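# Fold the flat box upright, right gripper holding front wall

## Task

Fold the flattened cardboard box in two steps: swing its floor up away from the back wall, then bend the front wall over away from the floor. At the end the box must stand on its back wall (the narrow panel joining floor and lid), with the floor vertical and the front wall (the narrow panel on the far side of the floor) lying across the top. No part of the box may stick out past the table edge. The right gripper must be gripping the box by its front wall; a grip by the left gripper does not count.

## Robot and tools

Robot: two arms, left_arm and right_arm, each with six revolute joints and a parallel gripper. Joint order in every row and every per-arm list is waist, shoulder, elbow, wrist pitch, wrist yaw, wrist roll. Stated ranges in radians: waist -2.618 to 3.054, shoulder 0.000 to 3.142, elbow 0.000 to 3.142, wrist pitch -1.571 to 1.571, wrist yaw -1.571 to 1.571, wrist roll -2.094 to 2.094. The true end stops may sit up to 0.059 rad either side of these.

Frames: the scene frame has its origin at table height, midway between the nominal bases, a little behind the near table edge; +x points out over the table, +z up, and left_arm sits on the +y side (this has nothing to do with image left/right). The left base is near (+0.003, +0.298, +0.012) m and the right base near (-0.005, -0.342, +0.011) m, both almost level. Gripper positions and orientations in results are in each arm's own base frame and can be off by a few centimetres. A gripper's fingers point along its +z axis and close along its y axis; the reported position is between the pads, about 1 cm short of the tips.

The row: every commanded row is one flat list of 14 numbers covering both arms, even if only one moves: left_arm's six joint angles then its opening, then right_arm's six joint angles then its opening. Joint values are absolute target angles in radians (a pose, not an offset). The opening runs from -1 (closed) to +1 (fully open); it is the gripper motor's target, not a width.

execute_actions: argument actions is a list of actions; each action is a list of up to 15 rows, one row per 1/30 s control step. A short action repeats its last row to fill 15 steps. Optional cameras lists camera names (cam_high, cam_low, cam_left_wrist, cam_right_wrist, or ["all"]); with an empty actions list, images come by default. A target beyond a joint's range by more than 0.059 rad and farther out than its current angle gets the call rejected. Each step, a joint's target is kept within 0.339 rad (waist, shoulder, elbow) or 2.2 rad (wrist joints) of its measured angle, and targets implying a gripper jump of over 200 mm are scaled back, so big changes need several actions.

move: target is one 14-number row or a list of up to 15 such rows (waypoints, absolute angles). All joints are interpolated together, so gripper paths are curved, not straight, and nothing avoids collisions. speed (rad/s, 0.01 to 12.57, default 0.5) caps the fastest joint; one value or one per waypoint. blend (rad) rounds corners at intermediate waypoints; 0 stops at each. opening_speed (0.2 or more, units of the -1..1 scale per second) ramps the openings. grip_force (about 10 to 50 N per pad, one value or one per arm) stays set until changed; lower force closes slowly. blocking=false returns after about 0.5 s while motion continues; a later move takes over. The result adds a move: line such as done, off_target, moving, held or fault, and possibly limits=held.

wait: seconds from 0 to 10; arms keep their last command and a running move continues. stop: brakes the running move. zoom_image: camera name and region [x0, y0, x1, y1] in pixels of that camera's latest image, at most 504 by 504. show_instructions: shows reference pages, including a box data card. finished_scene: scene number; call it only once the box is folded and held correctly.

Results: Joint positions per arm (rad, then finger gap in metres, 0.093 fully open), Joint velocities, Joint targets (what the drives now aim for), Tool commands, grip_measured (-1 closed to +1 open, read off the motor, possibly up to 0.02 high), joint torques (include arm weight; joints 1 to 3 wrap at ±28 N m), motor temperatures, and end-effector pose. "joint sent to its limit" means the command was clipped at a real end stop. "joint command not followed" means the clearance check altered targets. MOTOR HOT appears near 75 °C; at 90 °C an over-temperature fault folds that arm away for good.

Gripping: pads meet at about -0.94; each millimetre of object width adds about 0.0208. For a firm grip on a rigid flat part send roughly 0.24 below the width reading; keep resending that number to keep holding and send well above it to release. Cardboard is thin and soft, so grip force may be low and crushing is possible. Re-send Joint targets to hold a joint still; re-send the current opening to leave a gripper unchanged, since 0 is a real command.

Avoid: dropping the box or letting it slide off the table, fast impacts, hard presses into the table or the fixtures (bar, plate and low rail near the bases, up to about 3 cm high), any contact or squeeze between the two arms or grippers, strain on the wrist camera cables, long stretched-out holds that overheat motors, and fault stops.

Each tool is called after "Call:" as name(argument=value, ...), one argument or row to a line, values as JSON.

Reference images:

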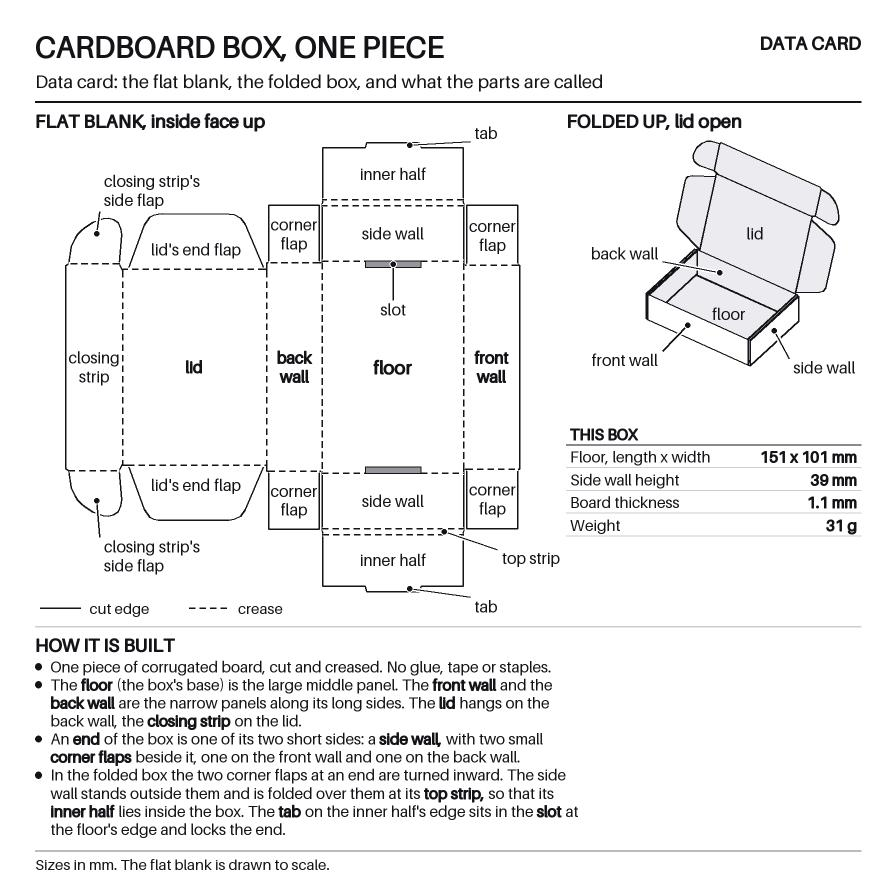

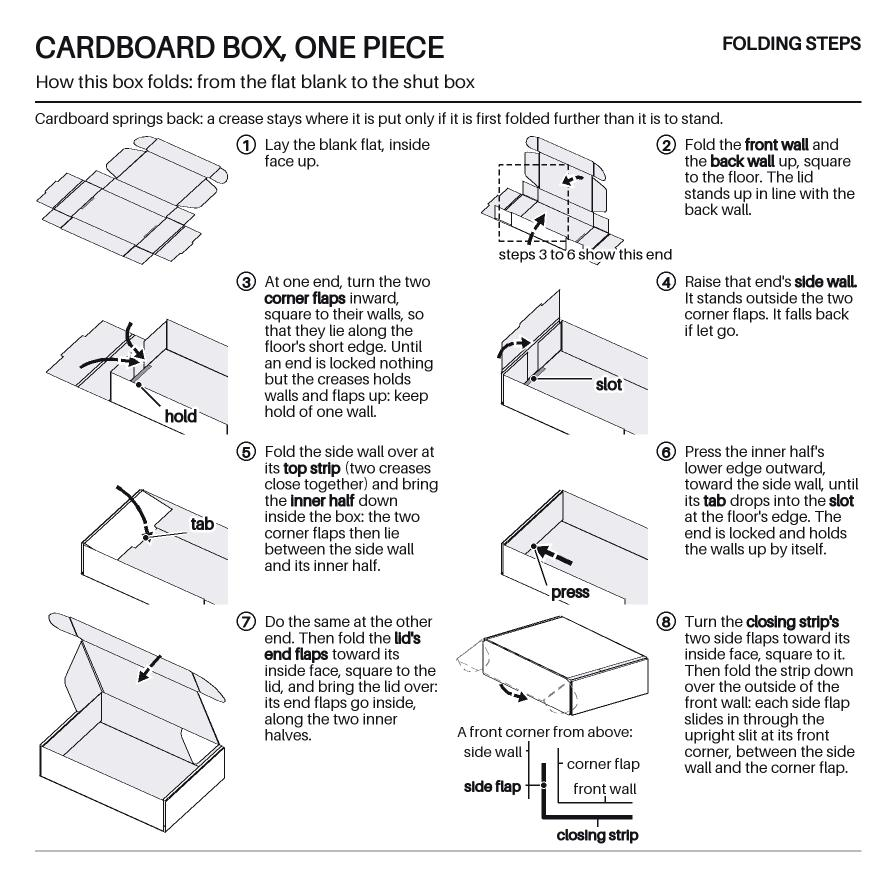

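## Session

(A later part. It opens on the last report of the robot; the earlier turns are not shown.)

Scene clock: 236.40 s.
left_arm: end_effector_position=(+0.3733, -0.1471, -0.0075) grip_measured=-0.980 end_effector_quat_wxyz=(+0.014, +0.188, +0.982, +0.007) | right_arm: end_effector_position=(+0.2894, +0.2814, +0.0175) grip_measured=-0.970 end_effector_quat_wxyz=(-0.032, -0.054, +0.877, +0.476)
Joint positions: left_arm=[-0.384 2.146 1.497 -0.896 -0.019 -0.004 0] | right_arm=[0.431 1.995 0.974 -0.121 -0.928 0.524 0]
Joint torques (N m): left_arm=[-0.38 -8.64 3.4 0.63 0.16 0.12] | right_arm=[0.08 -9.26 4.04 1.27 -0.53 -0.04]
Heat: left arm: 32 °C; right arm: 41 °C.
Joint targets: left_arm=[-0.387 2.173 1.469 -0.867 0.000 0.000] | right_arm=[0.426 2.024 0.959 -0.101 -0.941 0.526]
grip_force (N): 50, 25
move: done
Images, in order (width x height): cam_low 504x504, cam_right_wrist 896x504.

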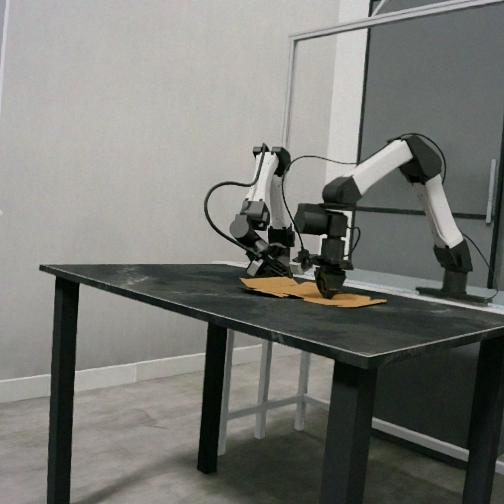

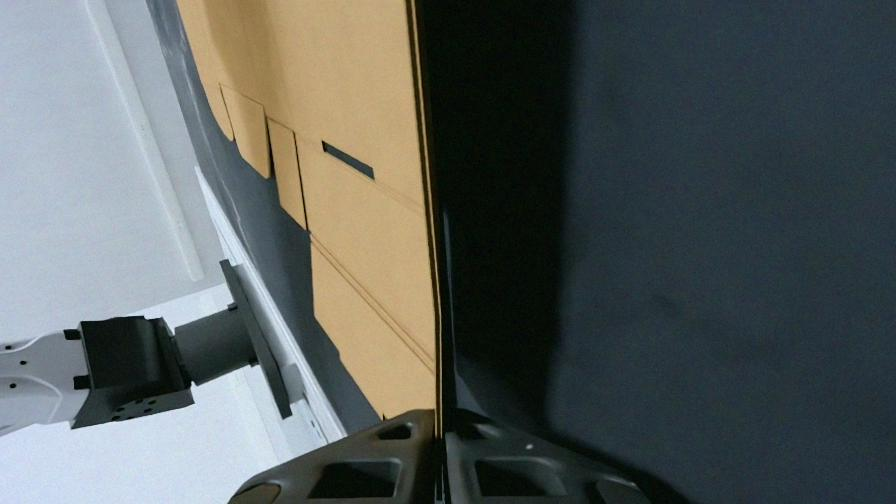

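Call:
zoom_image(
  camera="cam_right_wrist",
  region=[360, 300, 540, 504],
)

Call:
execute_actions(
  actions=[
    [[-0.387, 2.173, 1.469, -0.867, 0.0, 0.0, -1, 0.425, 2.024, 0.960, -0.102, -0.940, 0.526, -1]],
  ],
  cameras=["cam_high", "cam_left_wrist"],
)

Call:
zoom_image(
  camera="cam_high",
  region=[190, 190, 350, 370],
)

Scaled by 2.471 from the camera's 896x504 image, which has a finer 1280x720 frame.

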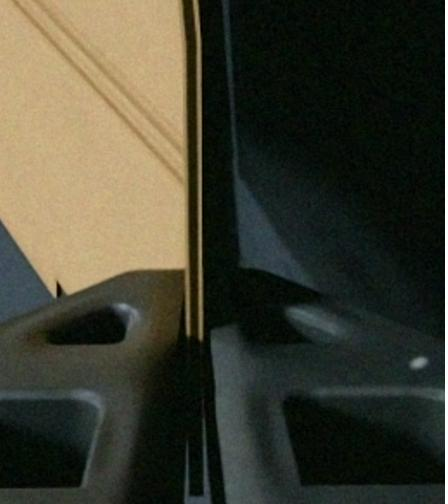

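Scene clock: 245.73 s.
left_arm: end_effector_position=(+0.3733, -0.1471, -0.0075) grip_measured=-0.980 end_effector_quat_wxyz=(+0.014, +0.188, +0.982, +0.007) | right_arm: end_effector_position=(+0.2894, +0.2814, +0.0175) grip_measured=-0.975 end_effector_quat_wxyz=(-0.032, -0.054, +0.877, +0.476)
Joint positions: left_arm=[-0.384 2.146 1.497 -0.896 -0.019 -0.004 0] | right_arm=[0.431 1.995 0.974 -0.121 -0.928 0.524 0]
Joint torques (N m): left_arm=[-0.38 -8.55 3.41 0.64 0.17 0.12] | right_arm=[0.02 -9.25 4.07 1.26 -0.54 -0.04]
Heat: left arm: 33 °C; right arm: 41 °C.
Joint targets: left_arm=[-0.387 2.173 1.469 -0.867 0.000 0.000] | right_arm=[0.425 2.024 0.960 -0.102 -0.940 0.526]
grip_force (N): 50, 25
Images, in order (width x height): cam_high 504x504, cam_left_wrist 896x504.

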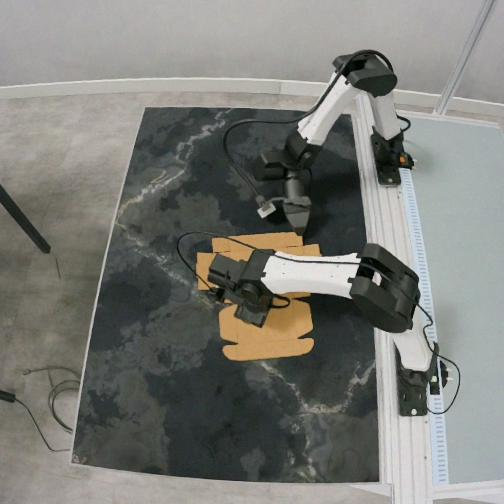

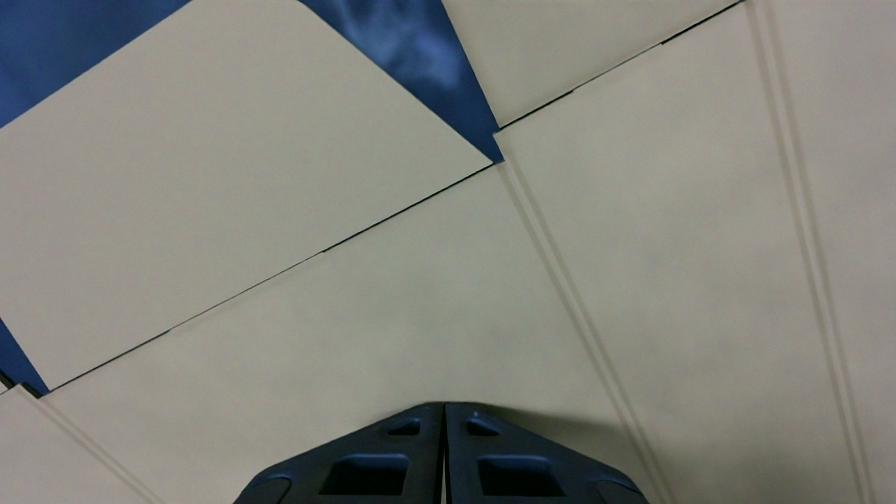

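Scaled by 2.800 from the camera's 504x504 image, which has a finer 720x720 frame.

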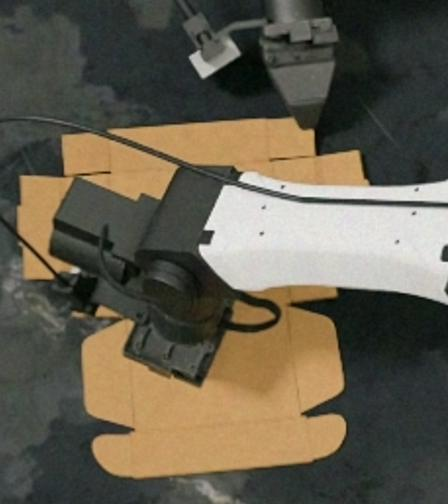

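Call:
move(
  target=[-0.387, 2.173, 1.469, -0.867, 0.0, 0.0, -1, 0.661, 1.985, 1.320, -0.675, -0.367, 0.578, -1],
  speed=0.25,
  cameras=["cam_low", "cam_right_wrist"],
)

Call:
zoom_image(
  camera="cam_low",
  region=[230, 230, 400, 320],
)

Scene clock: 260.60 s.
left_arm: end_effector_position=(+0.3766, -0.1418, -0.0074) grip_measured=-0.980 end_effector_quat_wxyz=(+0.018, +0.189, +0.982, +0.016) | right_arm: end_effector_position=(+0.2865, +0.3058, +0.0258) grip_measured=-0.975 end_effector_quat_wxyz=(-0.014, -0.075, +0.967, +0.242)
Joint positions: left_arm=[-0.376 2.146 1.497 -0.892 -0.038 0.005 0] | right_arm=[0.653 1.99 1.305 -0.627 -0.421 0.553 0]
Joint torques (N m): left_arm=[-1.2 -8.58 3.38 0.6 0.35 0.13] | right_arm=[1.24 -13.93 7.27 0.27 0.29 0.1]
Heat: left arm: 33 °C; right arm: 41 °C.
Joint targets: left_arm=[-0.388 2.173 1.469 -0.866 0.001 0.009] | right_arm=[0.660 1.984 1.321 -0.676 -0.375 0.568]
grip_force (N): 50, 25
move: off_target (left_arm, right_arm); left_arm: the wrist yaw is farthest, 0.038 rad from its target; right_arm: the wrist yaw is farthest, 0.054 rad from its target
Images, in order (width x height): cam_low 504x504, cam_right_wrist 896x504.

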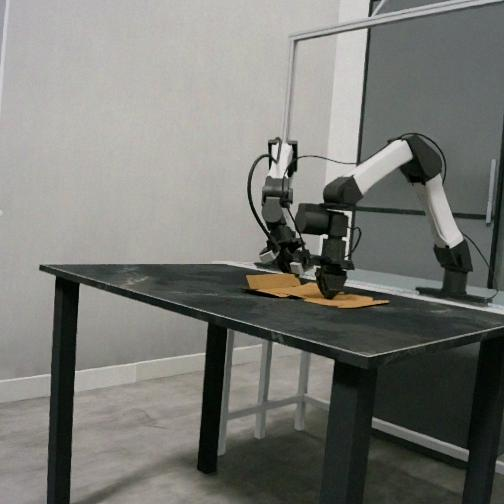

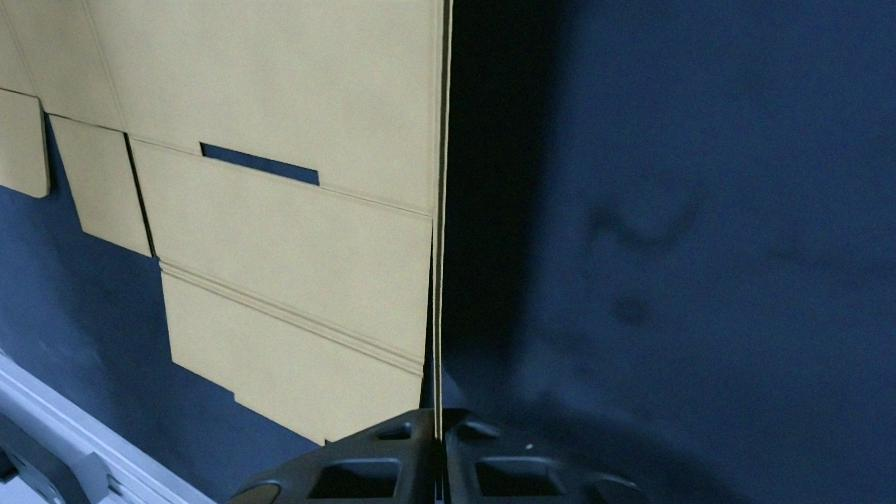

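Scaled by 2.965 from the camera's 504x504 image, which has a finer 720x720 frame.

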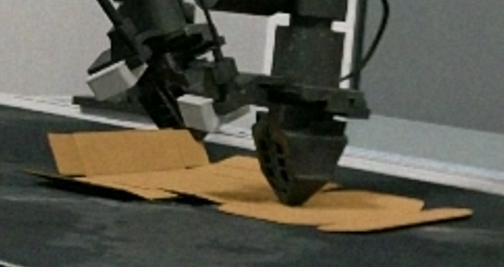

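Call:
move(
  target=[-0.387, 2.173, 1.469, -0.867, 0.0, 0.0, -1, 0.866, 2.262, 1.853, -1.198, 0.058, 0.743, -1],
  speed=0.25,
  cameras=["cam_low", "cam_right_wrist", "cam_high"],
)

Call:
zoom_image(
  camera="cam_low",
  region=[230, 230, 400, 320],
)

Scene clock: 265.90 s.
left_arm: end_effector_position=(+0.3762, -0.1438, -0.0074) grip_measured=-0.980 end_effector_quat_wxyz=(+0.018, +0.189, +0.982, +0.010) | right_arm: end_effector_position=(+0.2814, +0.3235, +0.0386) grip_measured=-0.975 end_effector_quat_wxyz=(+0.000, -0.065, +0.998, -0.005)
Joint positions: left_arm=[-0.376 2.146 1.497 -0.89 -0.025 0.005 0] | right_arm=[0.857 2.23 1.825 -1.173 0.006 0.727 0]
Joint torques (N m): left_arm=[-1.14 -8.61 3.47 0.57 0.22 0.02] | right_arm=[1.36 -12.26 8.08 -0.03 0.65 0.15]
Heat: left arm: 33 °C; right arm: 42 °C.
Joint targets: left_arm=[-0.387 2.173 1.469 -0.867 -0.001 0.000] | right_arm=[0.866 2.263 1.852 -1.197 0.058 0.744]
grip_force (N): 50, 25
move: off_target (right_arm); right_arm: the wrist yaw is farthest, 0.052 rad from its target
Images, in order (width x height): cam_high 504x504, cam_low 504x504, cam_right_wrist 896x504.

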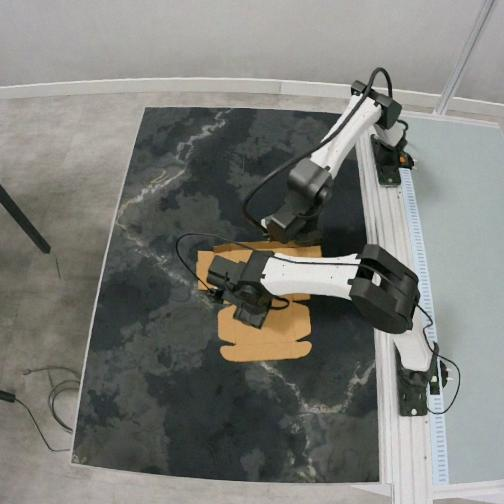

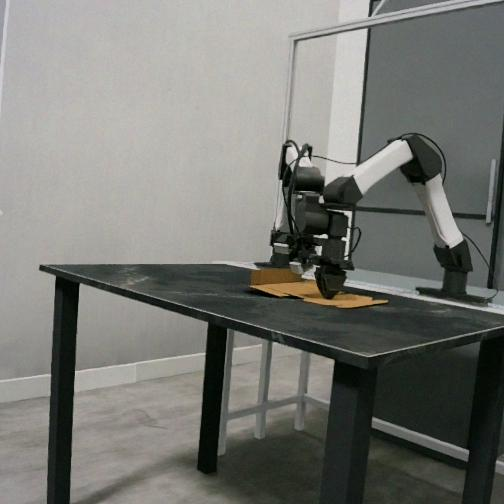

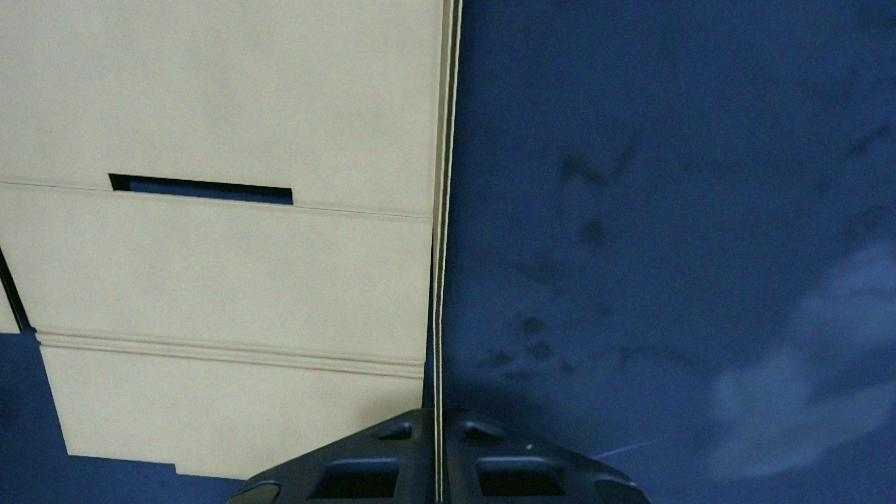

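Scaled by 2.965 from the camera's 504x504 image, which has a finer 720x720 frame.

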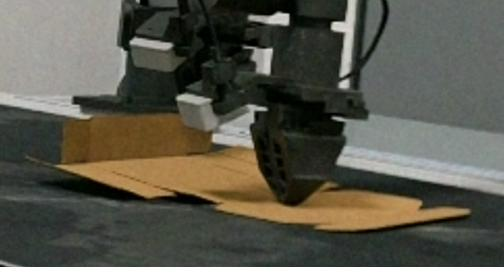

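Call:
move(
  target=[
    [-0.387, 2.1, 1.585, -1.055, 0.0, 0.0, -1, 0.866, 2.262, 1.853, -1.198, 0.058, 0.743, -1],
    [-0.387, 2.1, 1.585, -1.055, 0.0, 0.0, -1, 0.9425, 2.111, 1.648, -1.093, 0.058, 0.815, -1],
  ],
  speed=[0.3, 0.15],
  cameras=["cam_low", "cam_right_wrist", "cam_high"],
)

Call:
zoom_image(
  camera="cam_low",
  region=[230, 230, 400, 320],
)

Scene clock: 280.43 s.
left_arm: end_effector_position=(+0.3618, -0.1410, +0.0151) grip_measured=-0.980 end_effector_quat_wxyz=(-0.018, +0.189, +0.982, +0.009) | right_arm: end_effector_position=(+0.2466, +0.3203, +0.0280) grip_measured=-0.975 end_effector_quat_wxyz=(+0.008, -0.065, +0.998, -0.023)
Joint positions: left_arm=[-0.376 2.124 1.558 -1.044 -0.01 0.005 0] | right_arm=[0.932 2.157 1.664 -1.103 0.043 0.802 0]
Joint torques (N m): left_arm=[-1.07 -13.07 7.82 0.1 0.08 0.02] | right_arm=[1.54 -19.63 4.68 0.29 0.3 0.1]
Heat: left arm: 34 °C; right arm: 42 °C.
Joint targets: left_arm=[-0.387 2.101 1.585 -1.055 0.000 0.000] | right_arm=[0.943 2.110 1.649 -1.094 0.058 0.815]
grip_force (N): 50, 25
move: off_target (right_arm); right_arm: the shoulder is farthest, 0.046 rad from its target
Images, in order (width x height): cam_high 504x504, cam_low 504x504, cam_right_wrist 896x504.

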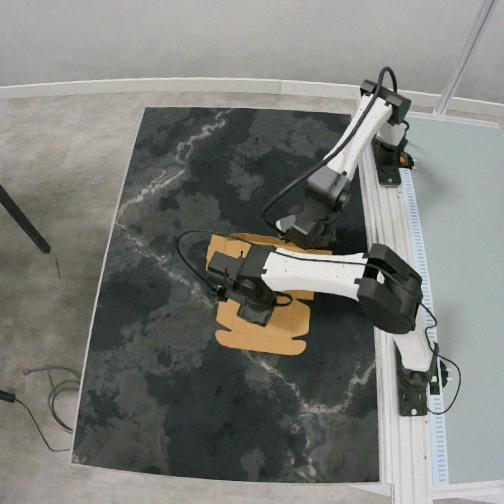

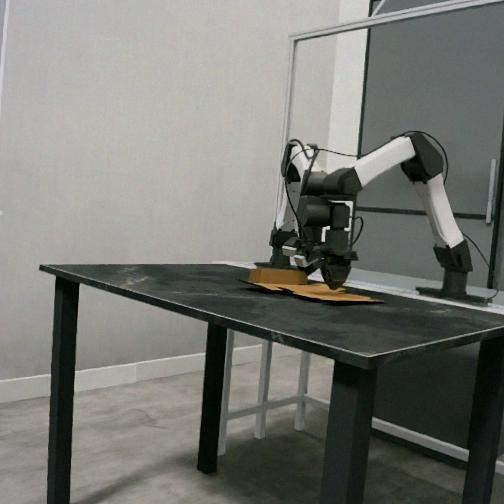

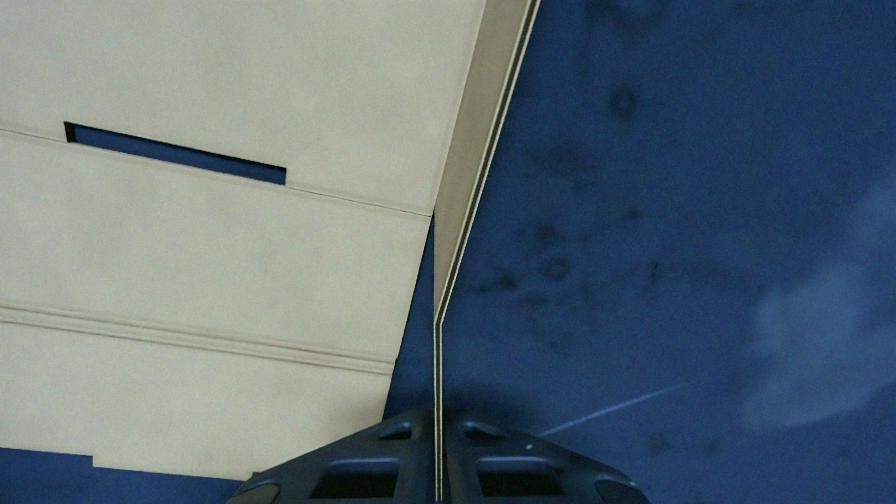

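Scaled by 2.965 from the camera's 504x504 image, which has a finer 720x720 frame.

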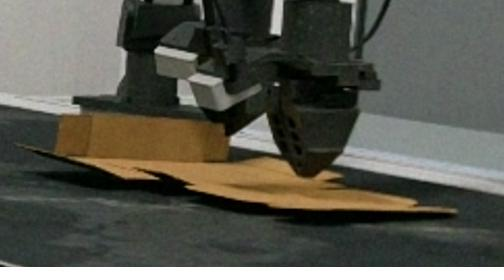

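Call:
move(
  target=[-0.387, 2.07, 1.585, -1.055, 0.0, 0.0, -1, 0.9425, 2.108, 1.714, -1.168, 0.058, 0.815, -1],
  speed=0.2,
  cameras=["all"],
)

Call:
zoom_image(
  camera="cam_low",
  region=[230, 230, 400, 320],
)

Call:
zoom_image(
  camera="cam_high",
  region=[190, 190, 350, 370],
)

Scene clock: 285.23 s.
left_arm: end_effector_position=(+0.3642, -0.1419, +0.0253) grip_measured=-0.980 end_effector_quat_wxyz=(-0.005, +0.189, +0.982, +0.006) | right_arm: end_effector_position=(+0.2458, +0.3192, +0.0344) grip_measured=-0.975 end_effector_quat_wxyz=(+0.004, -0.066, +0.997, -0.028)
Joint positions: left_arm=[-0.376 2.097 1.558 -1.044 -0.01 0.005 0] | right_arm=[0.932 2.157 1.69 -1.141 0.043 0.802 0]
Joint torques (N m): left_arm=[-1.06 -13.15 7.79 0.18 0.11 0.03] | right_arm=[1.5 -19.84 7.79 -0.14 0.3 0.11]
Motor temperatures (°C): left_arm=[21 35 30 28 23 22 21] | right_arm=[21 47 36 25 23 23 22]
Heat: left arm: 35 °C; right arm: 47 °C.
Joint targets: left_arm=[-0.387 2.070 1.585 -1.055 0.000 0.000] | right_arm=[0.942 2.108 1.714 -1.167 0.058 0.814]
grip_force (N): 50, 25
move: off_target (right_arm); right_arm: the shoulder is farthest, 0.049 rad from its target

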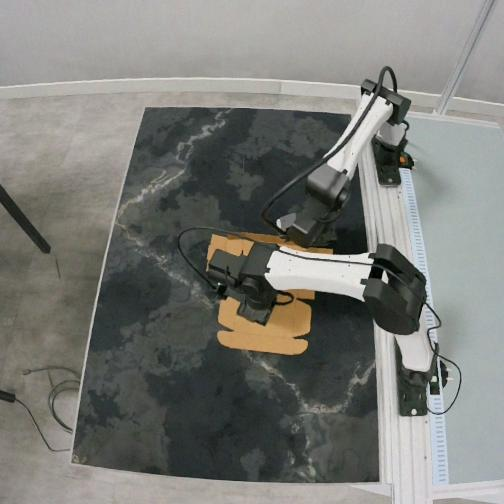

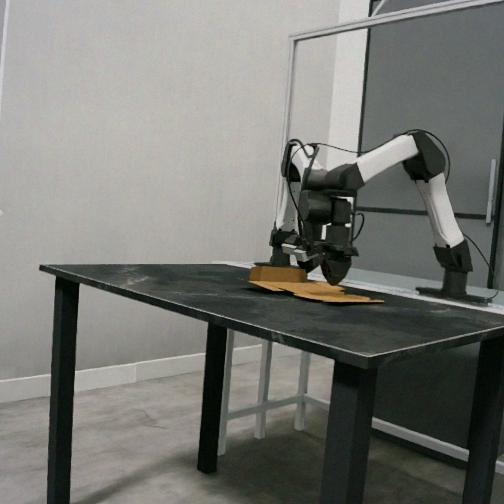

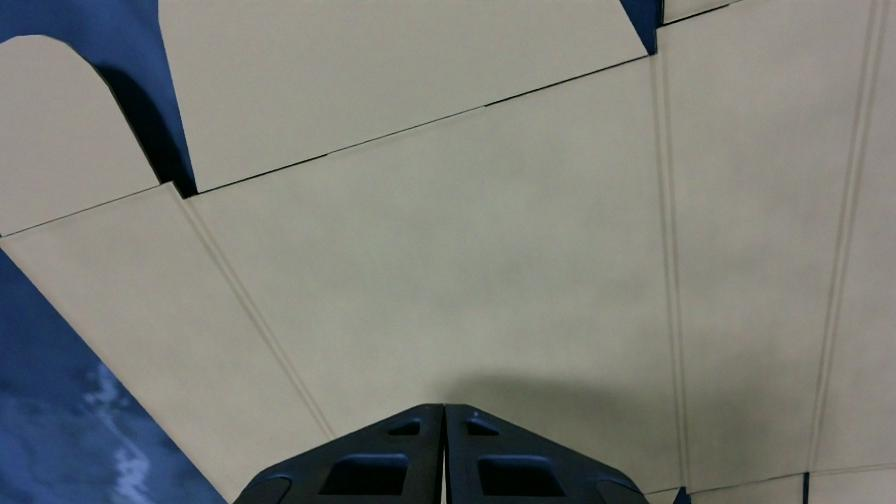

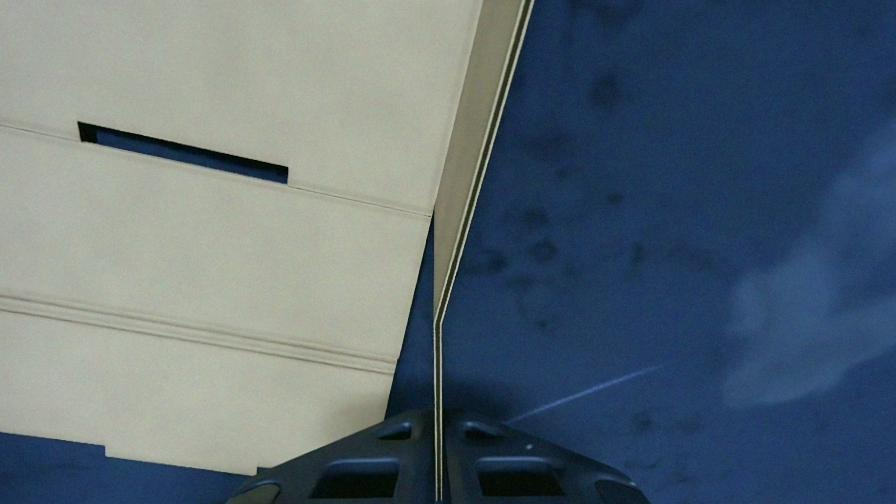

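Scaled by 2.965 from the camera's 504x504 image, which has a finer 720x720 frame.

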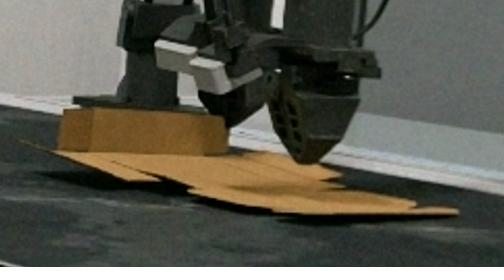

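Scaled by 2.800 from the camera's 504x504 image, which has a finer 720x720 frame.

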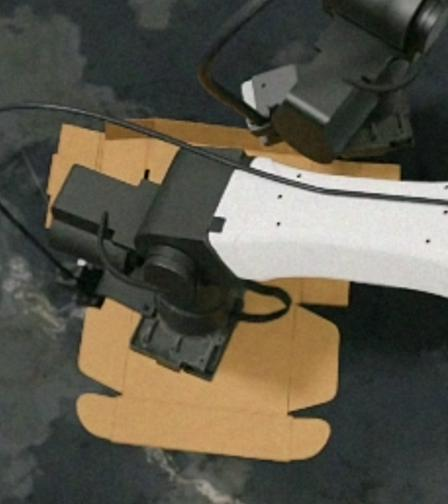

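Call:
move(
  target=[
    [-0.387, 2.168, 1.478, -0.878, 0.0, 0.0, -1, 0.9425, 2.108, 1.714, -1.168, 0.058, 0.815, -1],
    [-0.387, 2.168, 1.478, -0.878, 0.0, 0.0, -1, 0.9425, 2.108, 1.714, -1.168, 0.058, 0.815, -0.32],
  ],
  speed=[0.2, 0.1],
  opening_speed=0.5,
  cameras=["cam_low", "cam_right_wrist", "cam_left_wrist"],
)

Call:
zoom_image(
  camera="cam_low",
  region=[230, 230, 400, 320],
)

Scene clock: 308.00 s.
left_arm: end_effector_position=(+0.3690, -0.1452, -0.0072) grip_measured=-0.980 end_effector_quat_wxyz=(+0.003, +0.189, +0.982, +0.001) | right_arm: end_effector_position=(+0.2447, +0.3177, +0.0345) grip_measured=-0.322 end_effector_quat_wxyz=(+0.002, -0.065, +0.997, -0.031)
Joint positions: left_arm=[-0.376 2.146 1.499 -0.918 -0.002 0.005 0] | right_arm=[0.932 2.157 1.69 -1.149 0.043 0.803 0.03]
Joint torques (N m): left_arm=[-1.09 -9.14 3.93 0.68 0.07 0.03] | right_arm=[1.52 -19.84 7.75 -0.08 0.3 0.11]
Motor temperatures (°C): left_arm=[21 39 31 28 23 22 21] | right_arm=[21 63 38 25 23 23 22]
Heat: left arm: 39 °C; right arm: 63 °C.
Joint targets: left_arm=[-0.387 2.167 1.478 -0.878 0.006 0.000] | right_arm=[0.943 2.108 1.714 -1.168 0.058 0.816]
grip_force (N): 50, 25
move: off_target (left_arm, right_arm); target 2's new numbers were sent with right_arm's shoulder 0.049 rad from that target; left_arm: the wrist pitch is farthest, 0.040 rad from its target; right_arm: the shoulder is farthest, 0.049 rad from its target
Images, in order (width x height): cam_low 504x504, cam_left_wrist 896x504, cam_right_wrist 896x504.

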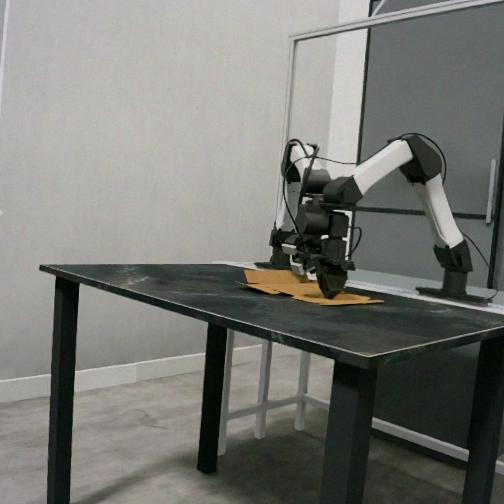

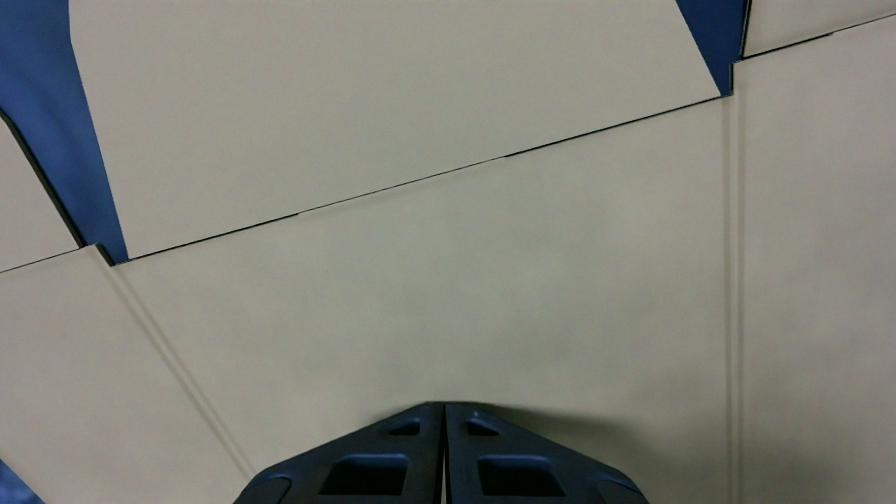

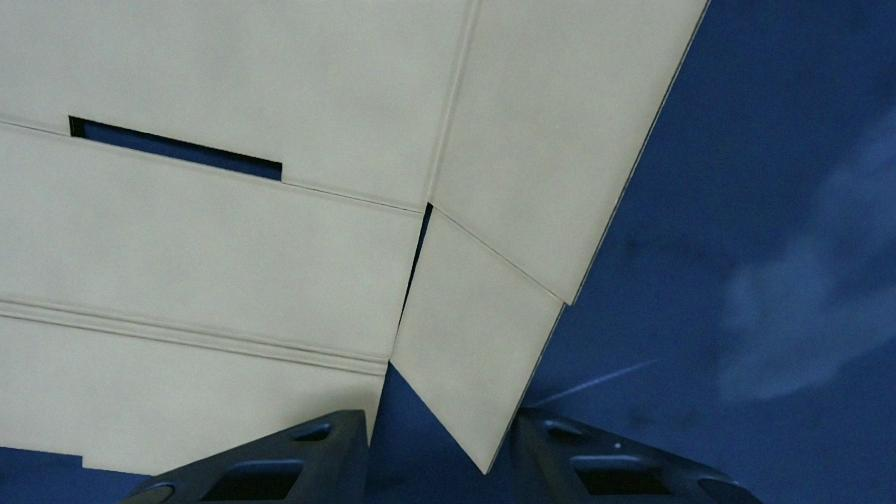

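Scaled by 2.965 from the camera's 504x504 image, which has a finer 720x720 frame.

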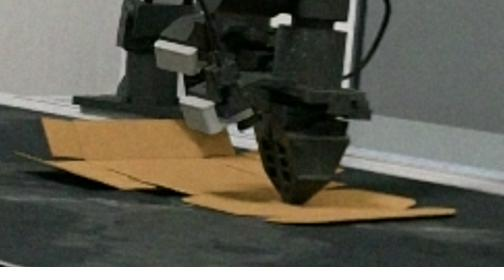

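Call:
move(
  target=[
    [-0.387, 2.16, 1.49, -0.895, 0.0, 0.0, -1, 0.9325, 2.095, 1.82, -1.33, 0.05, 0.803, -0.32],
    [-0.387, 2.16, 1.49, -0.895, 0.0, 0.0, -1, 0.375, 1.900, 1.12, -0.36, -0.66, 0.61, -0.32],
    [-0.387, 2.16, 1.49, -0.895, 0.0, 0.0, -1, 0.375, 1.908, 1.11, -0.35, -0.66, 0.61, -0.98],
  ],
  speed=[0.5, 0.8, 0.5],
  cameras=["cam_low", "cam_right_wrist", "cam_high"],
)

Call:
zoom_image(
  camera="cam_low",
  region=[230, 230, 400, 320],
)

Scene clock: 324.00 s.
left_arm: end_effector_position=(+0.3690, -0.1452, -0.0072) grip_measured=-0.980 end_effector_quat_wxyz=(+0.003, +0.187, +0.982, +0.001) | right_arm: end_effector_position=(+0.3421, +0.2392, +0.0258) grip_measured=-0.973 end_effector_quat_wxyz=(+0.012, +0.064, +0.934, +0.352)
Joint positions: left_arm=[-0.376 2.146 1.499 -0.918 -0.002 0.001 0] | right_arm=[0.371 1.944 1.124 -0.369 -0.628 0.633 0]
Joint torques (N m): left_arm=[-1.06 -9.76 4.94 0.51 0.02 0.05] | right_arm=[0.99 -16.13 4.74 1.23 -0.52 -0.17]
Motor temperatures (°C): left_arm=[21 38 30 27 23 22 21] | right_arm=[21 67 38 25 23 23 22]
Heat: left arm: 38 °C; right arm: 67 °C.
Joint targets: left_arm=[-0.387 2.160 1.490 -0.895 0.000 -0.005] | right_arm=[0.376 1.909 1.110 -0.351 -0.651 0.618]
grip_force (N): 50, 25
move: off_target (right_arm); target 3's new numbers were sent with right_arm's shoulder 0.036 rad from that target; right_arm: the shoulder is farthest, 0.036 rad from its target
Images, in order (width x height): cam_high 504x504, cam_low 504x504, cam_right_wrist 896x504.

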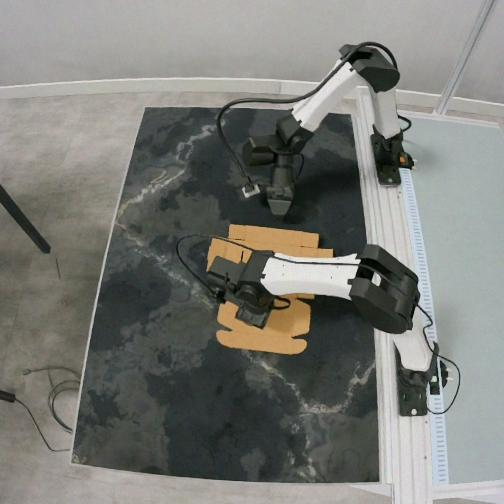

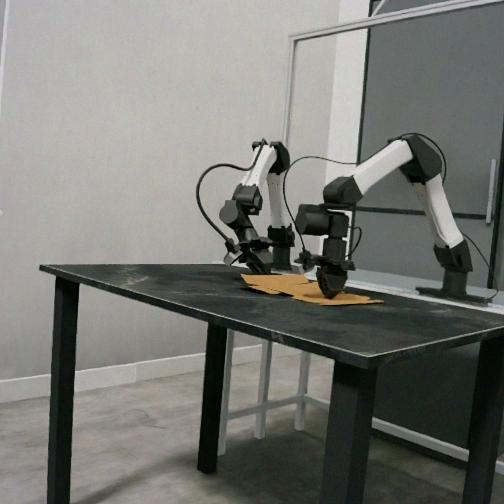

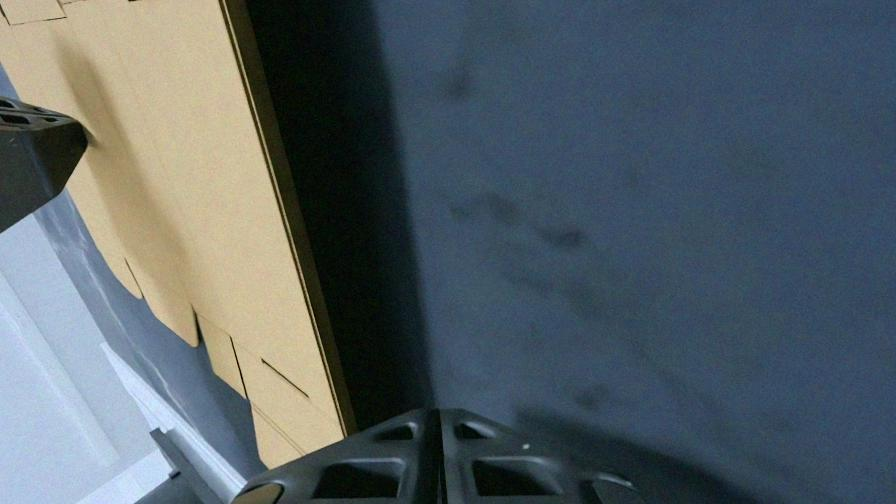

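Scaled by 2.965 from the camera's 504x504 image, which has a finer 720x720 frame.

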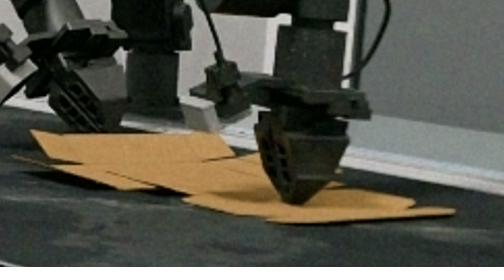

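Call:
move(
  target=[
    [-0.387, 2.16, 1.49, -0.895, 0.0, 0.0, -1, 0.478, 2.036, 1.17, -0.200, -0.59, 0.725, -0.98],
    [-0.387, 2.16, 1.49, -0.895, 0.0, 0.0, -1, 0.596, 2.114, 1.286, -0.169, -0.533, 0.848, -0.98],
  ],
  speed=0.3,
  blend=[0.03, 0],
  cameras=["cam_low", "cam_right_wrist", "cam_left_wrist"],
)

Call:
zoom_image(
  camera="cam_low",
  region=[230, 230, 400, 320],
)

Scene clock: 328.60 s.
left_arm: end_effector_position=(+0.3706, -0.1411, -0.0072) grip_measured=-0.980 end_effector_quat_wxyz=(+0.005, +0.189, +0.982, +0.014) | right_arm: end_effector_position=(+0.3399, +0.3290, +0.0137) grip_measured=-0.973 end_effector_quat_wxyz=(+0.013, +0.051, +0.933, +0.357)
Joint positions: left_arm=[-0.376 2.146 1.499 -0.918 -0.029 0.005 0] | right_arm=[0.583 2.081 1.251 -0.231 -0.548 0.839 0]
Joint torques (N m): left_arm=[-1.16 -9.77 4.89 0.52 0.19 0.08] | right_arm=[1.78 -10.95 8.65 1.97 -0.07 0.05]
Motor temperatures (°C): left_arm=[21 38 30 27 23 22 21] | right_arm=[21 65 38 25 23 23 22]
Heat: left arm: 38 °C; right arm: 65 °C.
Joint targets: left_arm=[-0.387 2.160 1.490 -0.895 -0.005 0.005] | right_arm=[0.596 2.113 1.285 -0.168 -0.533 0.849]
grip_force (N): 50, 25
move: off_target (right_arm); right_arm: the wrist pitch is farthest, 0.062 rad from its target
Images, in order (width x height): cam_low 504x504, cam_left_wrist 896x504, cam_right_wrist 896x504.

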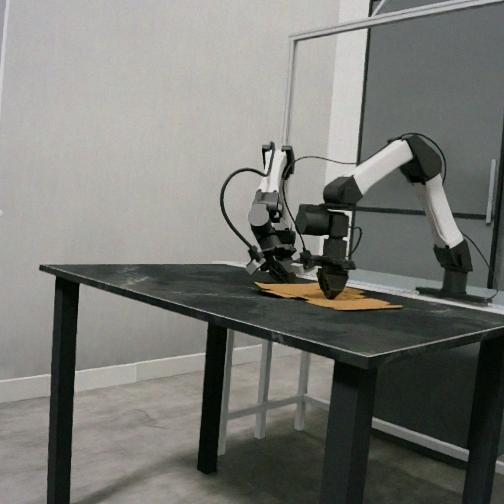

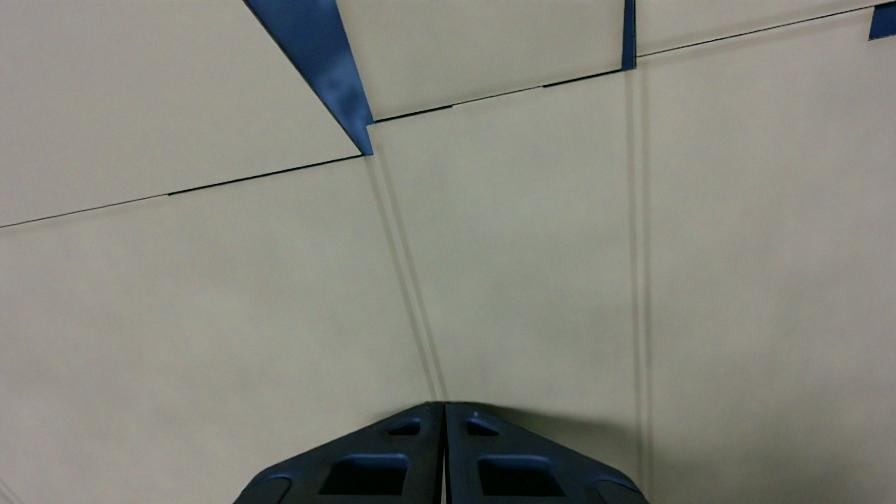

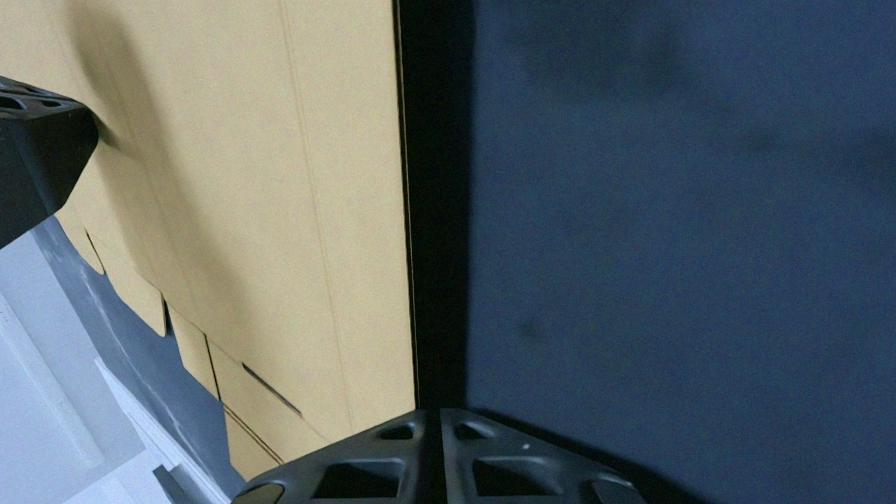

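Scaled by 2.965 from the camera's 504x504 image, which has a finer 720x720 frame.

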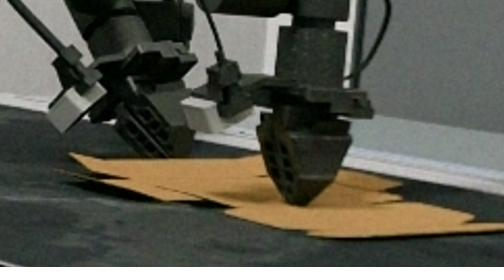

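Call:
move(
  target=[-0.387, 2.1, 1.60, -1.055, 0.0, 0.0, -1, 0.40, 1.80, 1.10, -0.30, -0.60, 0.65, -0.98],
  speed=0.7,
  cameras=["cam_low", "cam_right_wrist", "cam_left_wrist", "cam_high"],
)

Call:
zoom_image(
  camera="cam_low",
  region=[230, 230, 400, 320],
)

Scene clock: 347.73 s.
left_arm: end_effector_position=(+0.3669, -0.1430, +0.0192) grip_measured=-0.980 end_effector_quat_wxyz=(-0.009, +0.189, +0.982, +0.007) | right_arm: end_effector_position=(+0.3638, +0.2502, +0.0769) grip_measured=-0.973 end_effector_quat_wxyz=(+0.105, +0.042, +0.919, +0.377)
Joint positions: left_arm=[-0.376 2.123 1.574 -1.042 -0.01 0.005 0] | right_arm=[0.392 1.825 1.115 -0.265 -0.579 0.665 0]
Joint torques (N m): left_arm=[-1.05 -13.01 7.83 0.1 0.08 0.01] | right_arm=[1.32 -14.39 5.33 0.99 -0.42 -0.2]
Motor temperatures (°C): left_arm=[21 37 30 27 23 22 21] | right_arm=[21 56 40 29 22 23 22]
Heat: left arm: 37 °C; right arm: 56 °C.
Joint targets: left_arm=[-0.387 2.100 1.600 -1.055 0.000 0.000] | right_arm=[0.401 1.801 1.100 -0.300 -0.601 0.650]
grip_force (N): 50, 25
move: done

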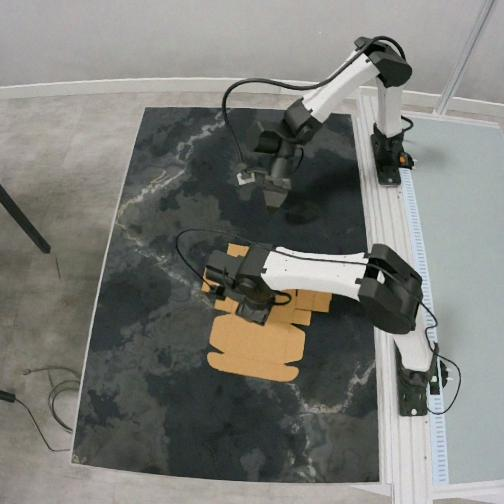

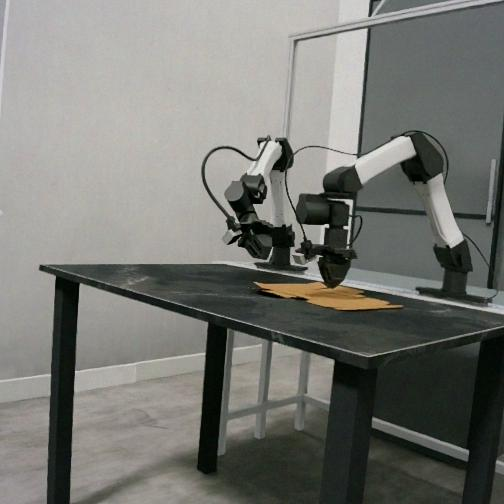

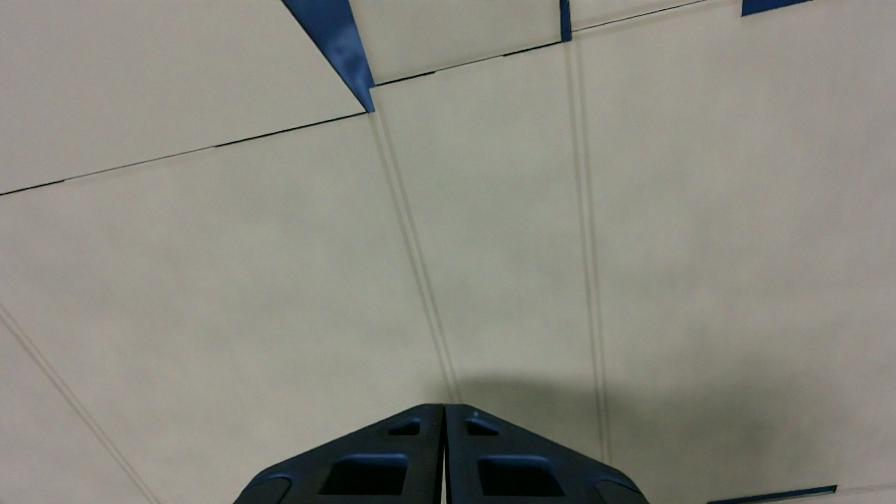

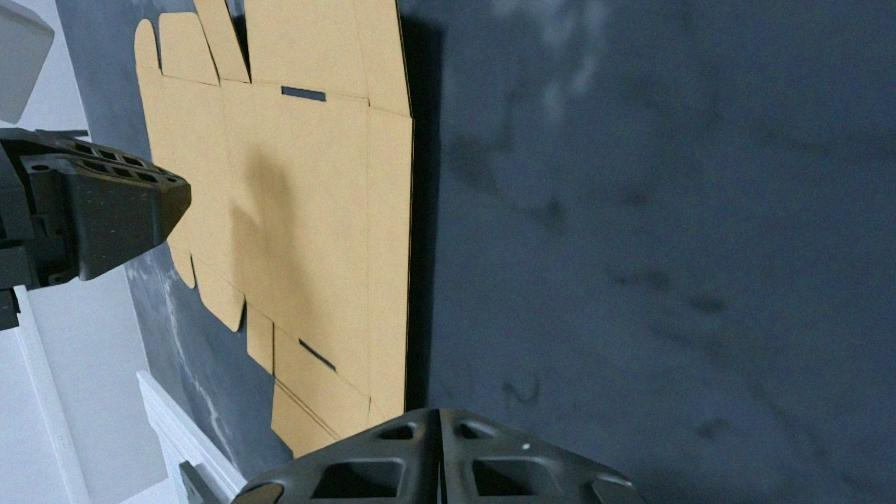

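Scaled by 2.965 from the camera's 504x504 image, which has a finer 720x720 frame.

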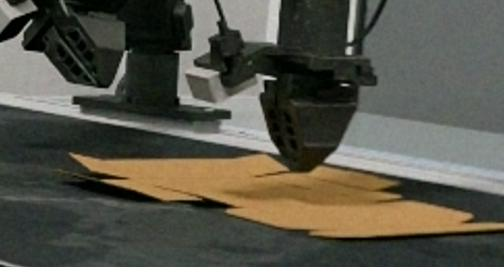

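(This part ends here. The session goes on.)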